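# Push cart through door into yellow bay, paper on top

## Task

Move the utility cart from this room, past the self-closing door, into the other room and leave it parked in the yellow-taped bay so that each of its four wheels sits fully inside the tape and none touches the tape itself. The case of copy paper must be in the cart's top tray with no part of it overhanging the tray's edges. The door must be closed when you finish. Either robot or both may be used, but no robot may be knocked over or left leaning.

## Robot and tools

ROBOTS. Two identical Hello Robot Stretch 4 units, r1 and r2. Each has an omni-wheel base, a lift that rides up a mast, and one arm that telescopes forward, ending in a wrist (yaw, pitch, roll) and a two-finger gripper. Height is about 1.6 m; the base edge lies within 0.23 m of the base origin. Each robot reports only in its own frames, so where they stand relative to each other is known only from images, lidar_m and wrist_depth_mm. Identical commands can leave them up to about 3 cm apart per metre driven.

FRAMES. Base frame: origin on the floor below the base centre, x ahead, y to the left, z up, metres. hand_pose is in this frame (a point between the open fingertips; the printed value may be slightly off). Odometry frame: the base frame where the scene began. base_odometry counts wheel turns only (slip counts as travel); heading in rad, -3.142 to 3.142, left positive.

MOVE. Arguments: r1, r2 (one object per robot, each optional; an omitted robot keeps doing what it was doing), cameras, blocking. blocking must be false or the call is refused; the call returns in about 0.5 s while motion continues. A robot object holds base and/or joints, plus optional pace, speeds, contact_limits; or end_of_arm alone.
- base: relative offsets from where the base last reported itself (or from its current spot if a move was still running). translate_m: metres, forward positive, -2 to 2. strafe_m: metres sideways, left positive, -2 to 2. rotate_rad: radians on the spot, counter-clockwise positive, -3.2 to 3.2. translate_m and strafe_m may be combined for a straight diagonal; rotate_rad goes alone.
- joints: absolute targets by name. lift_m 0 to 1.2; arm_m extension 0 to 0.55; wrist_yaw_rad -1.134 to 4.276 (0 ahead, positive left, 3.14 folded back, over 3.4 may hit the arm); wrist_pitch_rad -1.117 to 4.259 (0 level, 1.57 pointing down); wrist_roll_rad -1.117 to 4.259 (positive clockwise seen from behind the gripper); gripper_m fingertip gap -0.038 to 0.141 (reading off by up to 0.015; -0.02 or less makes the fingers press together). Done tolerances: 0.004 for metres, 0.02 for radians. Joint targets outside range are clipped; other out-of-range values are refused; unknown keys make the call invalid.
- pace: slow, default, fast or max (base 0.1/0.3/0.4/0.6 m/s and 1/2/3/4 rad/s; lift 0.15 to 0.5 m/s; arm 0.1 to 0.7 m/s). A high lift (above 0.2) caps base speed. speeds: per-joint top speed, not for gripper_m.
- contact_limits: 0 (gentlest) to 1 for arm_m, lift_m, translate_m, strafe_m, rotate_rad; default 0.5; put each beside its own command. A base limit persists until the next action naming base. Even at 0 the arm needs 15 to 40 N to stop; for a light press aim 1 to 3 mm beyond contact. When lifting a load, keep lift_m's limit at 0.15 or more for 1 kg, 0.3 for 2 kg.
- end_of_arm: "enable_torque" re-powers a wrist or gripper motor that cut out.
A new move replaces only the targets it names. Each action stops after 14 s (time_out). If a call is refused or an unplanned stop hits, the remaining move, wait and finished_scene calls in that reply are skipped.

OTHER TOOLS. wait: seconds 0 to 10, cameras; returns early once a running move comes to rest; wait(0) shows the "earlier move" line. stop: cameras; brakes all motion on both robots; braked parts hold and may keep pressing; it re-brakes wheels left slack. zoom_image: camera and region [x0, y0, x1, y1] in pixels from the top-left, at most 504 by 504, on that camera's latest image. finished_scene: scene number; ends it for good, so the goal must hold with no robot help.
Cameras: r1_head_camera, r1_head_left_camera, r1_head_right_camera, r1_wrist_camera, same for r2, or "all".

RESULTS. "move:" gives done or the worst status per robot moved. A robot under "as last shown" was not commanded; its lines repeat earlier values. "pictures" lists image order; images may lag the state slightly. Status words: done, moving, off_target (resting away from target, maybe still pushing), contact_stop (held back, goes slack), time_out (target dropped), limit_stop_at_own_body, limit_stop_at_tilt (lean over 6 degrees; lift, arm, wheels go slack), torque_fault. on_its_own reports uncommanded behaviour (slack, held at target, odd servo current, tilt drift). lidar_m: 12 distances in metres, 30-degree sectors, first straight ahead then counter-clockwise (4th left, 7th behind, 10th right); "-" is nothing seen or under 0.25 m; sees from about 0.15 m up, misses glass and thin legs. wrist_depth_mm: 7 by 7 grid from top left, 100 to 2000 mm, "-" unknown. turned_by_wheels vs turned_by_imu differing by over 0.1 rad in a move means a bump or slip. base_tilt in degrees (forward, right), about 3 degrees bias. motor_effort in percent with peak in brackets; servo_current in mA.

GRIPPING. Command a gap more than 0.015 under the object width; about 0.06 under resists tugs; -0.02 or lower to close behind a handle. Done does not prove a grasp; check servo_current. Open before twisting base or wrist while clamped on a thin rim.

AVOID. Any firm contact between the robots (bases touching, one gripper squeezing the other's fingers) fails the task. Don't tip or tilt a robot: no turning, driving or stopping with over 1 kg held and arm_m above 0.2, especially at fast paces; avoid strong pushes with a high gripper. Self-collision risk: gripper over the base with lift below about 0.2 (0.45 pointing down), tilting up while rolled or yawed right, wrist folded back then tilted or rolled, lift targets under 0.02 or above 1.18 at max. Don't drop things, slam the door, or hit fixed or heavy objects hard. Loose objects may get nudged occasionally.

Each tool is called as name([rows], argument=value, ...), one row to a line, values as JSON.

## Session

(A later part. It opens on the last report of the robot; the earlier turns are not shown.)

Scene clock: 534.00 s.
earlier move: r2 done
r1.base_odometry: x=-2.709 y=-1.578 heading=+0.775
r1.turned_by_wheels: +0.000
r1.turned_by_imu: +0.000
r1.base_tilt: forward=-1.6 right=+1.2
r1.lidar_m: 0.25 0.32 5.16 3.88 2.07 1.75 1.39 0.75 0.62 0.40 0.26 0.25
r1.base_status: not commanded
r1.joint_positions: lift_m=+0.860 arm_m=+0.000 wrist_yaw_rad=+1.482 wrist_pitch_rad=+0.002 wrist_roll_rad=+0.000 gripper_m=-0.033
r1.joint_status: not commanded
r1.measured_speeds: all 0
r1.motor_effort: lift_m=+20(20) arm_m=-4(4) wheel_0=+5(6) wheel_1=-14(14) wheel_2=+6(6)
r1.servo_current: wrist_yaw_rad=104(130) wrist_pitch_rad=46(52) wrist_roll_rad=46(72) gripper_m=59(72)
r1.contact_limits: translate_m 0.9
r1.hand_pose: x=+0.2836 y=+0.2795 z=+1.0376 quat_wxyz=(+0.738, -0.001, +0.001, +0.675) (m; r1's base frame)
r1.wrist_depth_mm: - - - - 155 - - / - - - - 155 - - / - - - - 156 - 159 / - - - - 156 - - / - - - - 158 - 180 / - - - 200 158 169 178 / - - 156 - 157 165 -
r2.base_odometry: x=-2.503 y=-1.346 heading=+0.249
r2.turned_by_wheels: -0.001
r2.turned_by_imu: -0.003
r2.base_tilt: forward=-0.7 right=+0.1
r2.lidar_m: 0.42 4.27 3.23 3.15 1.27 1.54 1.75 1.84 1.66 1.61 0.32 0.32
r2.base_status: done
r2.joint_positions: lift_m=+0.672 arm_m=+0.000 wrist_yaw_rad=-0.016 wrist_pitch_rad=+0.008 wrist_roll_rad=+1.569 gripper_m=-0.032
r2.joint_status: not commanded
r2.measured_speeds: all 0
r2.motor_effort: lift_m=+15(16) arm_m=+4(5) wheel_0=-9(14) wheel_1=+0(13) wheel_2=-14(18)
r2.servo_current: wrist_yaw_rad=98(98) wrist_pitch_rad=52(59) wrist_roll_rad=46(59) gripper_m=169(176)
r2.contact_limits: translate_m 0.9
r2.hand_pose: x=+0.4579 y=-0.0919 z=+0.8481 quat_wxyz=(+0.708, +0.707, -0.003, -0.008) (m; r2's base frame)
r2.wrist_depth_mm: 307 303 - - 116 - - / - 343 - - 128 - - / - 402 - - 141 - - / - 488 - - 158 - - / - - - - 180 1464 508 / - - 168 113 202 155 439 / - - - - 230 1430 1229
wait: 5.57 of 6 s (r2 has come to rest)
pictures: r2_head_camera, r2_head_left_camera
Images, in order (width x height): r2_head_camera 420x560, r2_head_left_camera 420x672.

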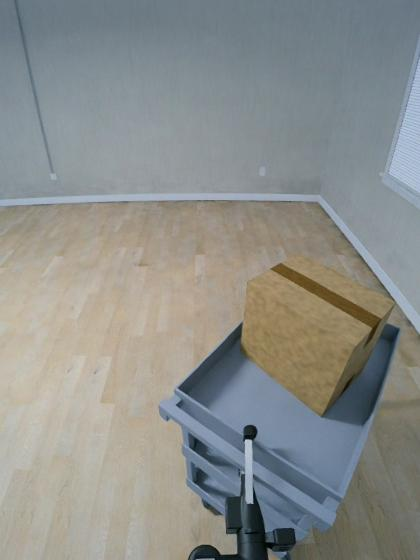

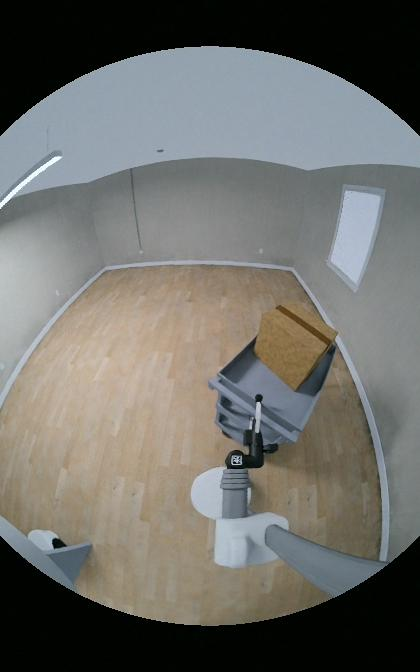

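move(r2={"base":{"strafe_m":1.4,"translate_m":0.25},"joints":{"gripper_m":0.0},"contact_limits":{"strafe_m":0.9}}, blocking=false)

wait(seconds=2, cameras=["r2_head_camera"])

wait(seconds=8, cameras=["r2_head_camera","r2_wrist_camera","r2_head_left_camera"])

Scene clock: 567.73 s.
move: r2 moving
r1: as last shown
r1.base_tilt: forward=-1.5 right=+1.2
r1.lidar_m: 0.25 0.33 5.15 3.92 2.10 1.74 1.45 0.76 0.62 0.38 0.25 0.25
r1.motor_effort: lift_m=+20(20) arm_m=-4(4) wheel_0=+5(5) wheel_1=-14(14) wheel_2=+6(6)
r1.servo_current: wrist_yaw_rad=104(124) wrist_pitch_rad=39(52) wrist_roll_rad=33(65) gripper_m=65(72)
r1.contact_limits: translate_m 0.9
r1.wrist_depth_mm: - - - - 155 - - / - - - - 156 - - / - - - - 155 - 158 / - - - - 156 - - / - - - - 158 - 179 / - - - 201 158 169 178 / - - 156 - 157 165 -
r2.base_odometry: x=-2.505 y=-1.312 heading=+0.246
r2.turned_by_wheels: -0.002
r2.turned_by_imu: -0.004
r2.base_tilt: forward=-0.7 right=+0.1
r2.lidar_m: 0.40 4.25 3.23 3.11 1.26 1.46 1.74 1.88 1.71 1.63 0.33 0.32
r2.base_status: translate_m moving; strafe_m moving
r2.joint_positions: lift_m=+0.672 arm_m=+0.000 wrist_yaw_rad=-0.021 wrist_pitch_rad=+0.008 wrist_roll_rad=+1.569 gripper_m=-0.010
r2.joint_status: gripper_m moving
r2.measured_speeds: translate_m=+0.022 strafe_m=+0.128 rotate_rad=+0.006 lift_m=+0.000 arm_m=+0.000 wrist_yaw_rad=+0.000 wrist_pitch_rad=+0.000 wrist_roll_rad=+0.000
r2.motor_effort: lift_m=+15(16) arm_m=+4(4) wheel_0=-23(23) wheel_1=+5(8) wheel_2=-15(15)
r2.servo_current: wrist_yaw_rad=117(130) wrist_pitch_rad=52(59) wrist_roll_rad=46(65) gripper_m=59(176)
r2.contact_limits: strafe_m 0.9
r2.hand_pose: x=+0.4573 y=-0.0936 z=+0.8481 quat_wxyz=(+0.708, +0.707, -0.005, -0.010) (m; r2's base frame)
r2.wrist_depth_mm: 312 312 - - 120 - - / - 349 - - 130 - - / - 407 - - 144 - - / - - - - 161 - - / - - - - 184 1499 504 / - - 118 119 207 158 442 / - - - - 124 1576 1205
pictures: none

Scene clock: 569.73 s.
earlier move: r2 moving
r1.base_odometry: x=-2.709 y=-1.578 heading=+0.775
r1.turned_by_wheels: +0.000
r1.turned_by_imu: +0.000
r1.base_tilt: forward=-1.6 right=+1.2
r1.lidar_m: 0.25 0.32 1.23 3.86 2.08 1.74 1.41 0.77 0.62 0.38 0.25 0.25
r1.base_status: not commanded
r1.joint_positions: lift_m=+0.860 arm_m=+0.000 wrist_yaw_rad=+1.482 wrist_pitch_rad=+0.002 wrist_roll_rad=+0.000 gripper_m=-0.033
r1.joint_status: not commanded
r1.measured_speeds: all 0
r1.motor_effort: lift_m=+20(20) arm_m=-4(4) wheel_0=+5(5) wheel_1=-14(14) wheel_2=+6(6)
r1.servo_current: wrist_yaw_rad=104(124) wrist_pitch_rad=46(52) wrist_roll_rad=46(65) gripper_m=59(72)
r1.contact_limits: translate_m 0.9
r1.hand_pose: x=+0.2836 y=+0.2795 z=+1.0376 quat_wxyz=(+0.738, -0.001, +0.001, +0.675) (m; r1's base frame)
r1.wrist_depth_mm: - - - - 155 - - / - - - - 156 - - / - - - - 156 - 159 / - - - - 156 - - / - - - - 158 1464 180 / - - - 201 158 169 178 / - - 156 - 157 163 -
r2.base_odometry: x=-2.544 y=-0.765 heading=+0.247
r2.turned_by_wheels: +0.000
r2.turned_by_imu: -0.012
r2.base_tilt: forward=-0.7 right=+0.0
r2.lidar_m: 0.45 3.66 2.70 2.57 2.63 0.97 1.87 1.95 2.26 2.15 0.29 0.31
r2.base_status: translate_m moving; strafe_m moving
r2.joint_positions: lift_m=+0.672 arm_m=+0.000 wrist_yaw_rad=-0.024 wrist_pitch_rad=+0.008 wrist_roll_rad=+1.570 gripper_m=+0.000
r2.joint_status: all done
r2.measured_speeds: translate_m=+0.052 strafe_m=+0.295 rotate_rad=-0.004 lift_m=+0.000 arm_m=+0.000 wrist_yaw_rad=+0.000 wrist_pitch_rad=+0.000 wrist_roll_rad=+0.000
r2.motor_effort: lift_m=+14(16) arm_m=+3(4) wheel_0=-15(30) wheel_1=+4(9) wheel_2=-12(15)
r2.servo_current: wrist_yaw_rad=143(163) wrist_pitch_rad=52(59) wrist_roll_rad=52(65) gripper_m=46(176)
r2.contact_limits: strafe_m 0.9
r2.hand_pose: x=+0.4571 y=-0.0943 z=+0.8481 quat_wxyz=(+0.707, +0.707, -0.006, -0.011) (m; r2's base frame)
r2.wrist_depth_mm: 319 - - - 107 105 - / - 368 - - 116 - - / - 484 - - 137 - - / - - - - 160 539 508 / - - - - 193 1618 462 / - - 116 - 233 162 430 / - - - - 140 366 1060
wait: 2.00 s; no rest
pictures: r2_head_camera
Images, in order (width x height): r2_head_camera 420x560.

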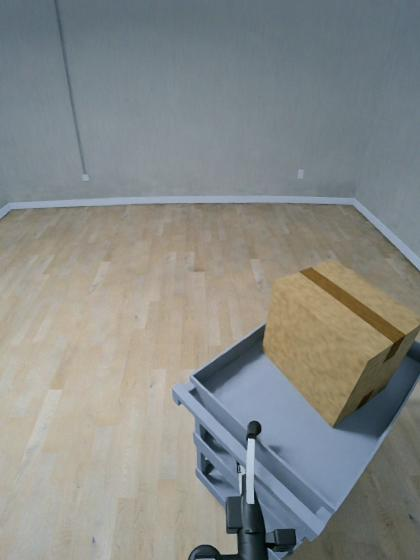

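Scene clock: 573.40 s.
earlier move: r2 done
r1.base_odometry: x=-2.709 y=-1.578 heading=+0.775
r1.turned_by_wheels: +0.000
r1.turned_by_imu: +0.000
r1.base_tilt: forward=-1.6 right=+1.2
r1.lidar_m: 0.26 0.34 1.15 1.14 2.09 1.76 1.41 0.77 0.61 0.40 0.25 0.25
r1.base_status: not commanded
r1.joint_positions: lift_m=+0.860 arm_m=+0.000 wrist_yaw_rad=+1.482 wrist_pitch_rad=+0.002 wrist_roll_rad=+0.000 gripper_m=-0.033
r1.joint_status: not commanded
r1.measured_speeds: all 0
r1.motor_effort: lift_m=+20(20) arm_m=-4(4) wheel_0=+5(5) wheel_1=-14(14) wheel_2=+6(6)
r1.servo_current: wrist_yaw_rad=104(124) wrist_pitch_rad=39(59) wrist_roll_rad=33(78) gripper_m=59(72)
r1.contact_limits: translate_m 0.9
r1.hand_pose: x=+0.2836 y=+0.2795 z=+1.0376 quat_wxyz=(+0.738, -0.001, +0.001, +0.675) (m; r1's base frame)
r1.wrist_depth_mm: - - - - 155 - - / - - - - 156 - - / - - - - 156 - 159 / - - - 1921 156 - - / - - - 1464 157 - 179 / - - - 200 158 168 178 / - - 157 1499 157 166 -
r2.base_odometry: x=-2.603 y=+0.073 heading=+0.248
r2.turned_by_wheels: +0.001
r2.turned_by_imu: -0.006
r2.base_tilt: forward=-0.7 right=+0.1
r2.lidar_m: 0.43 2.48 1.82 1.75 1.84 2.09 1.05 1.09 2.85 3.00 0.37 0.33
r2.base_status: done
r2.joint_positions: lift_m=+0.672 arm_m=+0.000 wrist_yaw_rad=-0.023 wrist_pitch_rad=+0.008 wrist_roll_rad=+1.572 gripper_m=+0.000
r2.joint_status: all done
r2.measured_speeds: all 0
r2.on_its_own: wrist_yaw_rad is at rest, and its servo_current (143 mA) is outside its rest range (0 to 104 mA)
r2.motor_effort: lift_m=+14(16) arm_m=+3(4) wheel_0=-1(30) wheel_1=-1(9) wheel_2=-8(15)
r2.servo_current: wrist_yaw_rad=143(163) wrist_pitch_rad=52(59) wrist_roll_rad=52(65) gripper_m=52(176)
r2.contact_limits: strafe_m 0.9
r2.hand_pose: x=+0.4572 y=-0.0940 z=+0.8481 quat_wxyz=(+0.707, +0.707, -0.005, -0.011) (m; r2's base frame)
r2.wrist_depth_mm: 310 314 - - 111 - - / - 357 - - 121 - - / - 445 - - 138 - - / - - - - 160 544 - / - - - - 189 1576 477 / - - 164 110 223 164 442 / - - - - 139 353 -
wait: 3.67 of 8 s (r2 has come to rest)
pictures: r2_head_camera, r2_head_left_camera, r2_wrist_camera
Images, in order (width x height): r2_head_camera 420x560, r2_head_left_camera 420x672, r2_wrist_camera 616x392.

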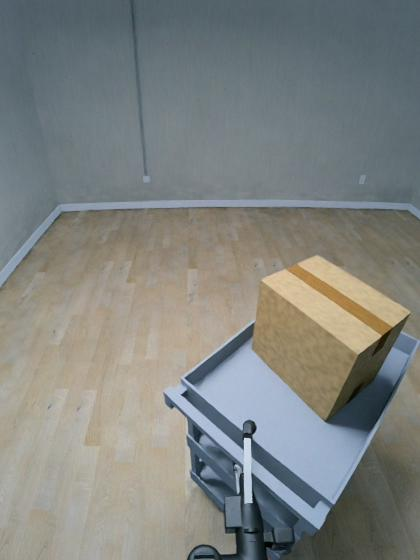

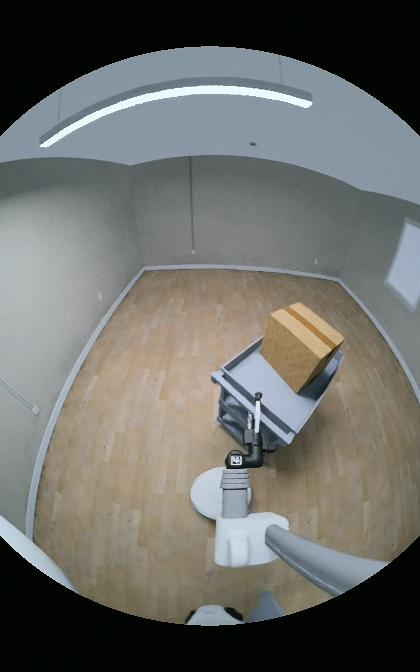

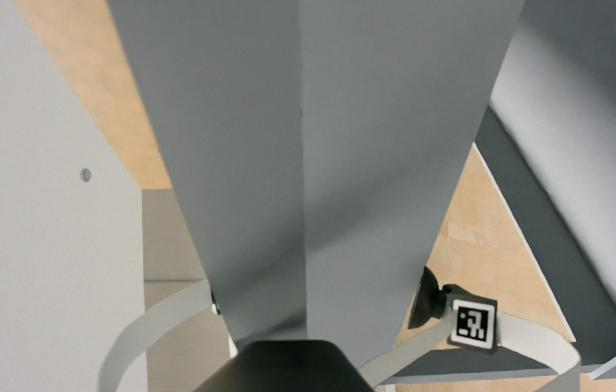

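move(r2={"base":{"strafe_m":-0.62},"pace":"slow","contact_limits":{"strafe_m":0.9}}, blocking=false)

wait(seconds=8, cameras=["r2_head_camera","r2_wrist_camera","r2_head_left_camera"])

Scene clock: 578.77 s.
move: r2 moving
r1: as last shown
r1.base_tilt: forward=-1.5 right=+1.2
r1.lidar_m: 0.25 0.34 1.15 1.12 2.10 1.76 1.44 0.77 0.63 0.39 0.25 0.25
r1.servo_current: wrist_yaw_rad=117(117) wrist_pitch_rad=39(52) wrist_roll_rad=59(59) gripper_m=65(72)
r1.contact_limits: translate_m 0.9
r1.wrist_depth_mm: - - - - 156 - - / - - - - 156 - - / - - - - 156 - 159 / - - - - 156 - - / - - - 1464 157 - 180 / - - - 200 158 169 178 / - - 156 1499 157 165 -
r2.base_odometry: x=-2.600 y=+0.059 heading=+0.248
r2.turned_by_wheels: +0.000
r2.turned_by_imu: +0.000
r2.base_tilt: forward=-0.7 right=+0.1
r2.lidar_m: 0.43 2.52 1.84 1.75 1.86 2.08 1.10 1.06 2.87 2.97 3.13 0.31
r2.base_status: strafe_m moving
r2.joint_positions: lift_m=+0.672 arm_m=+0.000 wrist_yaw_rad=-0.018 wrist_pitch_rad=+0.008 wrist_roll_rad=+1.572 gripper_m=+0.000
r2.joint_status: not commanded
r2.measured_speeds: translate_m=+0.000 strafe_m=-0.055 rotate_rad=+0.000 lift_m=+0.000 arm_m=+0.000 wrist_yaw_rad=+0.005 wrist_pitch_rad=+0.000 wrist_roll_rad=+0.002
r2.motor_effort: lift_m=+14(14) arm_m=+4(4) wheel_0=+10(12) wheel_1=-8(10) wheel_2=+1(7)
r2.servo_current: wrist_yaw_rad=104(143) wrist_pitch_rad=52(52) wrist_roll_rad=46(59) gripper_m=52(52)
r2.contact_limits: strafe_m 0.9
r2.hand_pose: x=+0.4576 y=-0.0927 z=+0.8481 quat_wxyz=(+0.707, +0.707, -0.004, -0.009) (m; r2's base frame)
r2.wrist_depth_mm: 310 314 - - 111 - - / - 355 - - 122 - - / - 442 - - 138 - - / - - - - 160 549 - / - - - - 189 1576 473 / - - 165 116 220 163 439 / - - - - 139 353 139
pictures: none

Scene clock: 585.60 s.
earlier move: r2 done
r1.base_odometry: x=-2.709 y=-1.578 heading=+0.775
r1.turned_by_wheels: +0.000
r1.turned_by_imu: +0.000
r1.base_tilt: forward=-1.6 right=+1.2
r1.lidar_m: 0.25 0.34 1.25 3.88 2.10 1.75 1.40 0.77 0.62 0.38 0.26 0.25
r1.base_status: not commanded
r1.joint_positions: lift_m=+0.860 arm_m=+0.000 wrist_yaw_rad=+1.482 wrist_pitch_rad=+0.002 wrist_roll_rad=+0.000 gripper_m=-0.033
r1.joint_status: not commanded
r1.measured_speeds: all 0
r1.on_its_own: wrist_yaw_rad is at rest, and its servo_current (111 mA) is outside its rest range (0 to 104 mA)
r1.motor_effort: lift_m=+20(20) arm_m=-4(4) wheel_0=+5(6) wheel_1=-14(14) wheel_2=+6(6)
r1.servo_current: wrist_yaw_rad=111(137) wrist_pitch_rad=39(52) wrist_roll_rad=39(72) gripper_m=65(72)
r1.contact_limits: translate_m 0.9
r1.hand_pose: x=+0.2836 y=+0.2795 z=+1.0376 quat_wxyz=(+0.738, -0.001, +0.001, +0.675) (m; r1's base frame)
r1.wrist_depth_mm: - - - - 155 1078 - / - - - - 155 1098 - / - - - - 156 - 159 / - - - - 156 1078 - / - - - - 157 1025 180 / - - - 201 158 167 178 / - - 156 - 157 163 -
r2.base_odometry: x=-2.451 y=-0.528 heading=+0.248
r2.turned_by_wheels: +0.001
r2.turned_by_imu: +0.006
r2.base_tilt: forward=-0.7 right=+0.1
r2.lidar_m: 0.32 0.30 2.48 2.38 2.45 1.13 1.07 2.11 2.48 2.39 2.48 0.43
r2.base_status: done
r2.joint_positions: lift_m=+0.672 arm_m=+0.000 wrist_yaw_rad=+0.008 wrist_pitch_rad=+0.008 wrist_roll_rad=+1.575 gripper_m=+0.000
r2.joint_status: not commanded
r2.measured_speeds: all 0
r2.motor_effort: lift_m=+14(15) arm_m=+4(4) wheel_0=+9(17) wheel_1=-3(10) wheel_2=+1(7)
r2.servo_current: wrist_yaw_rad=52(143) wrist_pitch_rad=46(59) wrist_roll_rad=39(65) gripper_m=46(59)
r2.contact_limits: strafe_m 0.9
r2.hand_pose: x=+0.4600 y=-0.0850 z=+0.8481 quat_wxyz=(+0.706, +0.709, +0.006, +0.000) (m; r2's base frame)
r2.wrist_depth_mm: - - - 242 259 273 271 / - - - 229 236 1576 1160 / - - - 220 224 1618 - / - - 407 210 213 768 - / - 402 402 201 203 - - / - 397 170 193 193 162 - / - 392 397 - 147 723 -
wait: 6.83 of 8 s (r2 has come to rest)
pictures: r2_head_camera, r2_head_left_camera, r2_wrist_camera
Images, in order (width x height): r2_head_camera 420x560, r2_head_left_camera 420x672, r2_wrist_camera 616x392.

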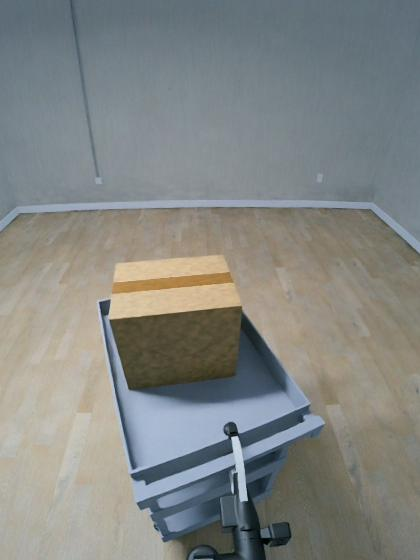

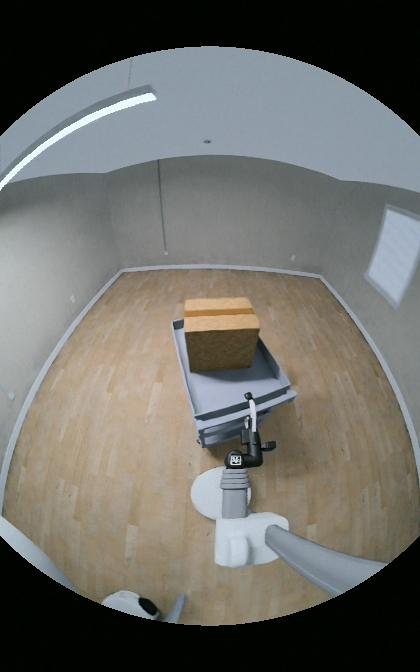

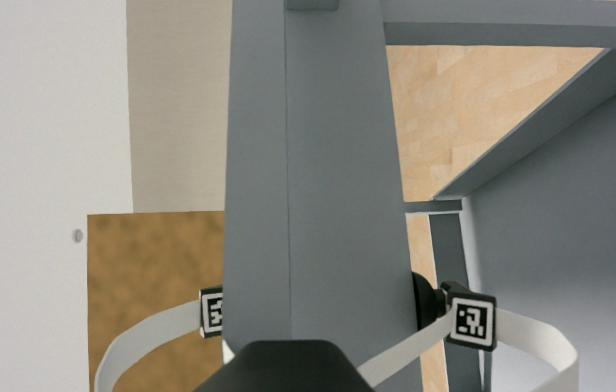

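move(r2={"base":{"translate_m":-0.95,"strafe_m":-0.19},"pace":"slow","contact_limits":{"translate_m":0.7}}, blocking=false)

wait(seconds=10)

wait(seconds=1, cameras=["r2_head_camera","r2_wrist_camera","r2_head_left_camera","r2_head_right_camera"])

Scene clock: 594.10 s.
move: r2 moving
r1.base_odometry: x=-2.709 y=-1.578 heading=+0.775
r1.turned_by_wheels: +0.000
r1.turned_by_imu: +0.000
r1.base_tilt: forward=-1.6 right=+1.2
r1.lidar_m: 0.25 0.36 1.23 3.89 2.11 1.74 1.39 0.75 0.63 0.39 0.25 0.25
r1.base_status: not commanded
r1.joint_positions: lift_m=+0.860 arm_m=+0.000 wrist_yaw_rad=+1.482 wrist_pitch_rad=+0.002 wrist_roll_rad=+0.000 gripper_m=-0.033
r1.joint_status: not commanded
r1.measured_speeds: all 0
r1.motor_effort: lift_m=+20(20) arm_m=-4(4) wheel_0=+5(6) wheel_1=-14(14) wheel_2=+6(6)
r1.servo_current: wrist_yaw_rad=111(117) wrist_pitch_rad=39(46) wrist_roll_rad=52(59) gripper_m=59(72)
r1.contact_limits: translate_m 0.9
r1.hand_pose: x=+0.2836 y=+0.2795 z=+1.0376 quat_wxyz=(+0.738, -0.001, +0.001, +0.675) (m; r1's base frame)
r1.wrist_depth_mm: - - - - 155 1078 - / - - - - 156 1078 - / - - - - 156 1098 158 / - - - - 156 1098 - / - - - - 157 1025 179 / - - - 200 158 168 178 / - - 157 - 158 162 -
r2.base_odometry: x=-2.462 y=-0.533 heading=+0.249
r2.turned_by_wheels: +0.001
r2.turned_by_imu: +0.001
r2.base_tilt: forward=-0.6 right=+0.1
r2.lidar_m: 0.32 0.31 2.46 2.37 2.47 1.07 1.04 2.08 2.45 2.39 2.50 0.43
r2.base_status: translate_m moving; strafe_m moving
r2.joint_positions: lift_m=+0.672 arm_m=+0.000 wrist_yaw_rad=+0.008 wrist_pitch_rad=+0.008 wrist_roll_rad=+1.575 gripper_m=+0.000
r2.joint_status: not commanded
r2.measured_speeds: translate_m=-0.049 strafe_m=-0.010 rotate_rad=+0.000 lift_m=+0.000 arm_m=+0.000 wrist_yaw_rad=+0.005 wrist_pitch_rad=+0.000 wrist_roll_rad=+0.000
r2.motor_effort: lift_m=+14(14) arm_m=+4(4) wheel_0=+1(10) wheel_1=-7(8) wheel_2=+18(18)
r2.servo_current: wrist_yaw_rad=59(65) wrist_pitch_rad=46(52) wrist_roll_rad=52(59) gripper_m=52(52)
r2.contact_limits: translate_m 0.7
r2.hand_pose: x=+0.4600 y=-0.0850 z=+0.8481 quat_wxyz=(+0.706, +0.709, +0.006, +0.000) (m; r2's base frame)
r2.wrist_depth_mm: - - - 241 258 276 274 / - - - 229 236 1618 1182 / - - - 220 225 1618 - / - - 410 209 212 778 - / - 402 407 202 202 788 - / - 399 169 193 193 161 - / - 394 397 - 139 723 -
pictures: none

Scene clock: 604.10 s.
earlier move: r2 moving
r1.base_odometry: x=-2.709 y=-1.578 heading=+0.775
r1.turned_by_wheels: +0.000
r1.turned_by_imu: -0.001
r1.base_tilt: forward=-1.5 right=+1.2
r1.lidar_m: 0.25 0.32 1.20 3.89 2.09 1.75 1.45 0.77 0.63 0.41 0.26 0.25
r1.base_status: not commanded
r1.joint_positions: lift_m=+0.860 arm_m=+0.000 wrist_yaw_rad=+1.482 wrist_pitch_rad=+0.002 wrist_roll_rad=+0.000 gripper_m=-0.033
r1.joint_status: not commanded
r1.measured_speeds: all 0
r1.motor_effort: lift_m=+20(20) arm_m=-4(4) wheel_0=+5(6) wheel_1=-14(14) wheel_2=+6(6)
r1.servo_current: wrist_yaw_rad=104(130) wrist_pitch_rad=39(52) wrist_roll_rad=39(72) gripper_m=65(72)
r1.contact_limits: translate_m 0.9
r1.hand_pose: x=+0.2836 y=+0.2795 z=+1.0376 quat_wxyz=(+0.738, -0.001, +0.001, +0.675) (m; r1's base frame)
r1.wrist_depth_mm: - - - - 155 - - / - - - - 156 - - / - - - - 156 - 159 / - - - - 156 - - / - - - - 157 1098 179 / - - - 200 158 167 178 / - - 156 - 157 162 -
r2.base_odometry: x=-3.324 y=-0.944 heading=+0.248
r2.turned_by_wheels: -0.002
r2.turned_by_imu: -0.002
r2.base_tilt: forward=-0.7 right=+0.1
r2.lidar_m: 0.35 0.36 2.67 0.40 0.40 0.74 4.16 1.11 1.49 2.19 2.29 0.39
r2.base_status: translate_m moving; strafe_m moving
r2.joint_positions: lift_m=+0.672 arm_m=+0.000 wrist_yaw_rad=-0.005 wrist_pitch_rad=+0.008 wrist_roll_rad=+1.570 gripper_m=+0.000
r2.joint_status: not commanded
r2.measured_speeds: translate_m=-0.018 strafe_m=-0.003 rotate_rad=+0.000 lift_m=+0.000 arm_m=+0.000 wrist_yaw_rad=+0.000 wrist_pitch_rad=+0.000 wrist_roll_rad=+0.000
r2.motor_effort: lift_m=+15(15) arm_m=-4(4) wheel_0=-9(14) wheel_1=-5(10) wheel_2=+3(18)
r2.servo_current: wrist_yaw_rad=46(72) wrist_pitch_rad=59(59) wrist_roll_rad=39(65) gripper_m=59(59)
r2.contact_limits: translate_m 0.7
r2.hand_pose: x=+0.4589 y=-0.0888 z=+0.8481 quat_wxyz=(+0.707, +0.707, +0.001, -0.005) (m; r2's base frame)
r2.wrist_depth_mm: - - - 193 193 1576 1160 / - - - 193 193 1464 - / - 389 387 193 193 - - / - 399 394 192 193 798 - / - 410 410 193 194 768 - / - 421 177 193 194 159 - / - 442 442 - 132 1756 -
wait: 10.00 s; no rest
pictures: none

Scene clock: 604.57 s.
earlier move: r2 done
r1.base_odometry: x=-2.709 y=-1.578 heading=+0.775
r1.turned_by_wheels: +0.000
r1.turned_by_imu: +0.000
r1.base_tilt: forward=-1.6 right=+1.2
r1.lidar_m: 0.25 0.33 1.21 3.89 2.12 1.76 1.42 0.76 0.63 0.37 0.25 0.25
r1.base_status: not commanded
r1.joint_positions: lift_m=+0.860 arm_m=+0.000 wrist_yaw_rad=+1.482 wrist_pitch_rad=+0.002 wrist_roll_rad=+0.000 gripper_m=-0.033
r1.joint_status: not commanded
r1.measured_speeds: all 0
r1.motor_effort: lift_m=+20(20) arm_m=-4(4) wheel_0=+5(6) wheel_1=-14(14) wheel_2=+6(6)
r1.servo_current: wrist_yaw_rad=98(130) wrist_pitch_rad=39(52) wrist_roll_rad=26(72) gripper_m=65(72)
r1.contact_limits: translate_m 0.9
r1.hand_pose: x=+0.2836 y=+0.2795 z=+1.0376 quat_wxyz=(+0.738, -0.001, +0.001, +0.675) (m; r1's base frame)
r1.wrist_depth_mm: - - - - 155 - - / - - - - 155 - - / - - - - 156 - 159 / - - - - 156 - - / - - - - 158 1118 180 / - - - 201 158 167 178 / - - 156 - 157 162 -
r2.base_odometry: x=-3.325 y=-0.945 heading=+0.248
r2.turned_by_wheels: +0.000
r2.turned_by_imu: +0.000
r2.base_tilt: forward=-0.7 right=+0.1
r2.lidar_m: 0.34 0.38 2.66 0.38 0.43 0.75 4.15 1.11 1.54 2.20 2.27 0.39
r2.base_status: done
r2.joint_positions: lift_m=+0.672 arm_m=+0.000 wrist_yaw_rad=-0.005 wrist_pitch_rad=+0.008 wrist_roll_rad=+1.570 gripper_m=+0.000
r2.joint_status: not commanded
r2.measured_speeds: all 0
r2.motor_effort: lift_m=+15(15) arm_m=-4(4) wheel_0=-9(14) wheel_1=-7(10) wheel_2=+5(18)
r2.servo_current: wrist_yaw_rad=65(72) wrist_pitch_rad=52(59) wrist_roll_rad=52(65) gripper_m=46(59)
r2.contact_limits: translate_m 0.7
r2.hand_pose: x=+0.4589 y=-0.0888 z=+0.8481 quat_wxyz=(+0.707, +0.707, +0.001, -0.005) (m; r2's base frame)
r2.wrist_depth_mm: - - - 191 192 1576 1182 / - - - 192 193 1499 - / - 387 389 192 193 - - / - 397 392 192 195 798 - / - 410 407 193 195 768 - / - 424 177 193 195 159 - / - 442 439 - 131 1756 -
wait: 0.47 of 1 s (r2 has come to rest)
pictures: r2_head_camera, r2_head_left_camera, r2_head_right_camera, r2_wrist_camera
Images, in order (width x height): r2_head_camera 420x560, r2_head_left_camera 420x672, r2_head_right_camera 420x672, r2_wrist_camera 616x392.

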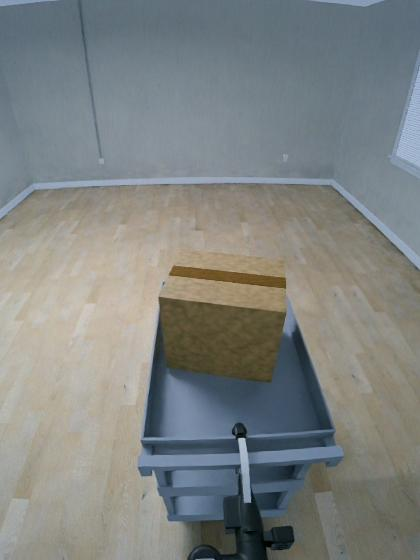

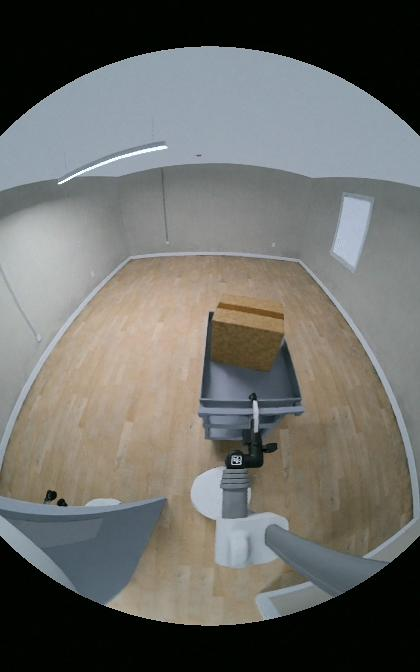

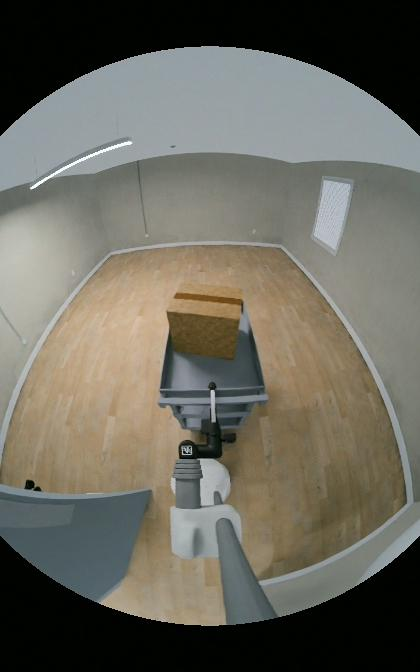

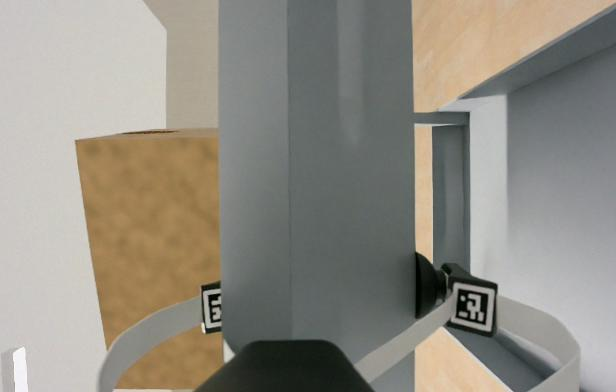

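move(r2={"base":{"translate_m":-0.5,"strafe_m":0.12},"pace":"slow","contact_limits":{"translate_m":0.5}}, blocking=false)

wait(seconds=7, cameras=["r2_head_camera","r2_head_left_camera","r2_head_right_camera"])

Scene clock: 615.23 s.
move: r2 moving
r1: as last shown
r1.base_tilt: forward=-1.5 right=+1.2
r1.lidar_m: 0.25 0.32 1.20 3.88 2.10 1.74 1.41 0.77 0.62 0.40 0.26 0.25
r1.motor_effort: lift_m=+20(20) arm_m=-4(4) wheel_0=+5(5) wheel_1=-14(14) wheel_2=+6(6)
r1.servo_current: wrist_yaw_rad=111(124) wrist_pitch_rad=46(46) wrist_roll_rad=33(59) gripper_m=65(72)
r1.contact_limits: translate_m 0.9
r1.wrist_depth_mm: - - - - 155 - - / - - - - 156 - - / - - - - 156 - 159 / - - - - 156 - - / - - - - 157 1160 179 / - - - 200 158 167 178 / - - 156 - 157 162 -
r2.base_odometry: x=-3.338 y=-0.945 heading=+0.246
r2.turned_by_wheels: -0.001
r2.turned_by_imu: -0.001
r2.base_tilt: forward=-0.6 right=+0.0
r2.lidar_m: 0.35 0.37 2.66 0.41 0.42 0.74 4.15 1.08 1.49 2.18 2.28 0.38
r2.base_status: translate_m moving; strafe_m moving
r2.joint_positions: lift_m=+0.672 arm_m=+0.000 wrist_yaw_rad=-0.005 wrist_pitch_rad=+0.008 wrist_roll_rad=+1.570 gripper_m=+0.000
r2.joint_status: not commanded
r2.measured_speeds: translate_m=-0.048 strafe_m=+0.012 rotate_rad=+0.000 lift_m=+0.000 arm_m=+0.000 wrist_yaw_rad=-0.002 wrist_pitch_rad=+0.000 wrist_roll_rad=+0.000
r2.motor_effort: lift_m=+15(15) arm_m=-4(4) wheel_0=-13(16) wheel_1=-7(9) wheel_2=+8(11)
r2.servo_current: wrist_yaw_rad=52(59) wrist_pitch_rad=52(59) wrist_roll_rad=46(52) gripper_m=52(52)
r2.contact_limits: translate_m 0.5
r2.hand_pose: x=+0.4588 y=-0.0890 z=+0.8481 quat_wxyz=(+0.707, +0.707, +0.001, -0.005) (m; r2's base frame)
r2.wrist_depth_mm: - - - 191 191 1576 1118 / - - - 192 192 1397 - / - 389 389 192 193 768 - / - 397 389 192 194 798 - / - 410 413 193 194 768 - / - 424 177 194 195 159 - / - 445 445 - 123 1756 -
pictures: none

Scene clock: 621.13 s.
earlier move: r2 done
r1.base_odometry: x=-2.709 y=-1.578 heading=+0.775
r1.turned_by_wheels: +0.000
r1.turned_by_imu: +0.000
r1.base_tilt: forward=-1.5 right=+1.2
r1.lidar_m: 0.25 0.33 5.14 3.89 2.10 1.74 1.40 0.77 0.61 0.38 0.25 0.25
r1.base_status: not commanded
r1.joint_positions: lift_m=+0.860 arm_m=+0.000 wrist_yaw_rad=+1.482 wrist_pitch_rad=+0.002 wrist_roll_rad=+0.000 gripper_m=-0.033
r1.joint_status: not commanded
r1.measured_speeds: all 0
r1.on_its_own: wrist_yaw_rad is at rest, and its servo_current (111 mA) is outside its rest range (0 to 104 mA)
r1.motor_effort: lift_m=+20(20) arm_m=-4(4) wheel_0=+5(6) wheel_1=-14(14) wheel_2=+6(6)
r1.servo_current: wrist_yaw_rad=111(130) wrist_pitch_rad=46(59) wrist_roll_rad=46(65) gripper_m=59(72)
r1.contact_limits: translate_m 0.9
r1.hand_pose: x=+0.2836 y=+0.2795 z=+1.0376 quat_wxyz=(+0.738, -0.001, +0.001, +0.675) (m; r1's base frame)
r1.wrist_depth_mm: - - - - 155 - - / - - - - 156 - - / - - - - 156 - 159 / - - - - 156 - - / - - - - 157 - 179 / - - - 200 158 168 178 / - - 157 - 157 166 -
r2.base_odometry: x=-3.839 y=-0.950 heading=+0.246
r2.turned_by_wheels: +0.000
r2.turned_by_imu: -0.004
r2.base_tilt: forward=-0.7 right=+0.1
r2.lidar_m: 0.39 0.41 0.34 0.35 0.42 0.70 3.61 0.73 0.82 2.19 0.39 0.34
r2.base_status: done
r2.joint_positions: lift_m=+0.672 arm_m=+0.000 wrist_yaw_rad=-0.010 wrist_pitch_rad=+0.008 wrist_roll_rad=+1.570 gripper_m=+0.000
r2.joint_status: not commanded
r2.measured_speeds: all 0
r2.motor_effort: lift_m=+15(15) arm_m=-4(4) wheel_0=-11(18) wheel_1=-8(10) wheel_2=+2(11)
r2.servo_current: wrist_yaw_rad=78(78) wrist_pitch_rad=52(59) wrist_roll_rad=39(65) gripper_m=52(59)
r2.contact_limits: translate_m 0.5
r2.hand_pose: x=+0.4584 y=-0.0903 z=+0.8481 quat_wxyz=(+0.707, +0.707, -0.001, -0.006) (m; r2's base frame)
r2.wrist_depth_mm: 322 319 - 137 138 - - / - 343 - - 147 - - / - 387 - - 159 - - / - 436 104 172 173 - - / - - 186 192 189 1661 - / - - 129 202 200 160 488 / - - - - 132 1618 1205
wait: 5.90 of 7 s (r2 has come to rest)
pictures: r2_head_camera, r2_head_left_camera, r2_head_right_camera
Images, in order (width x height): r2_head_camera 420x560, r2_head_left_camera 420x672, r2_head_right_camera 420x672.

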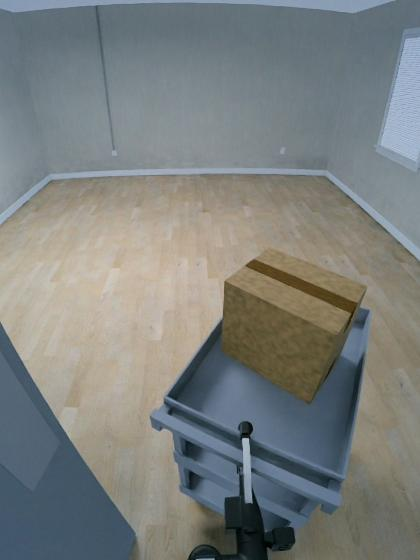

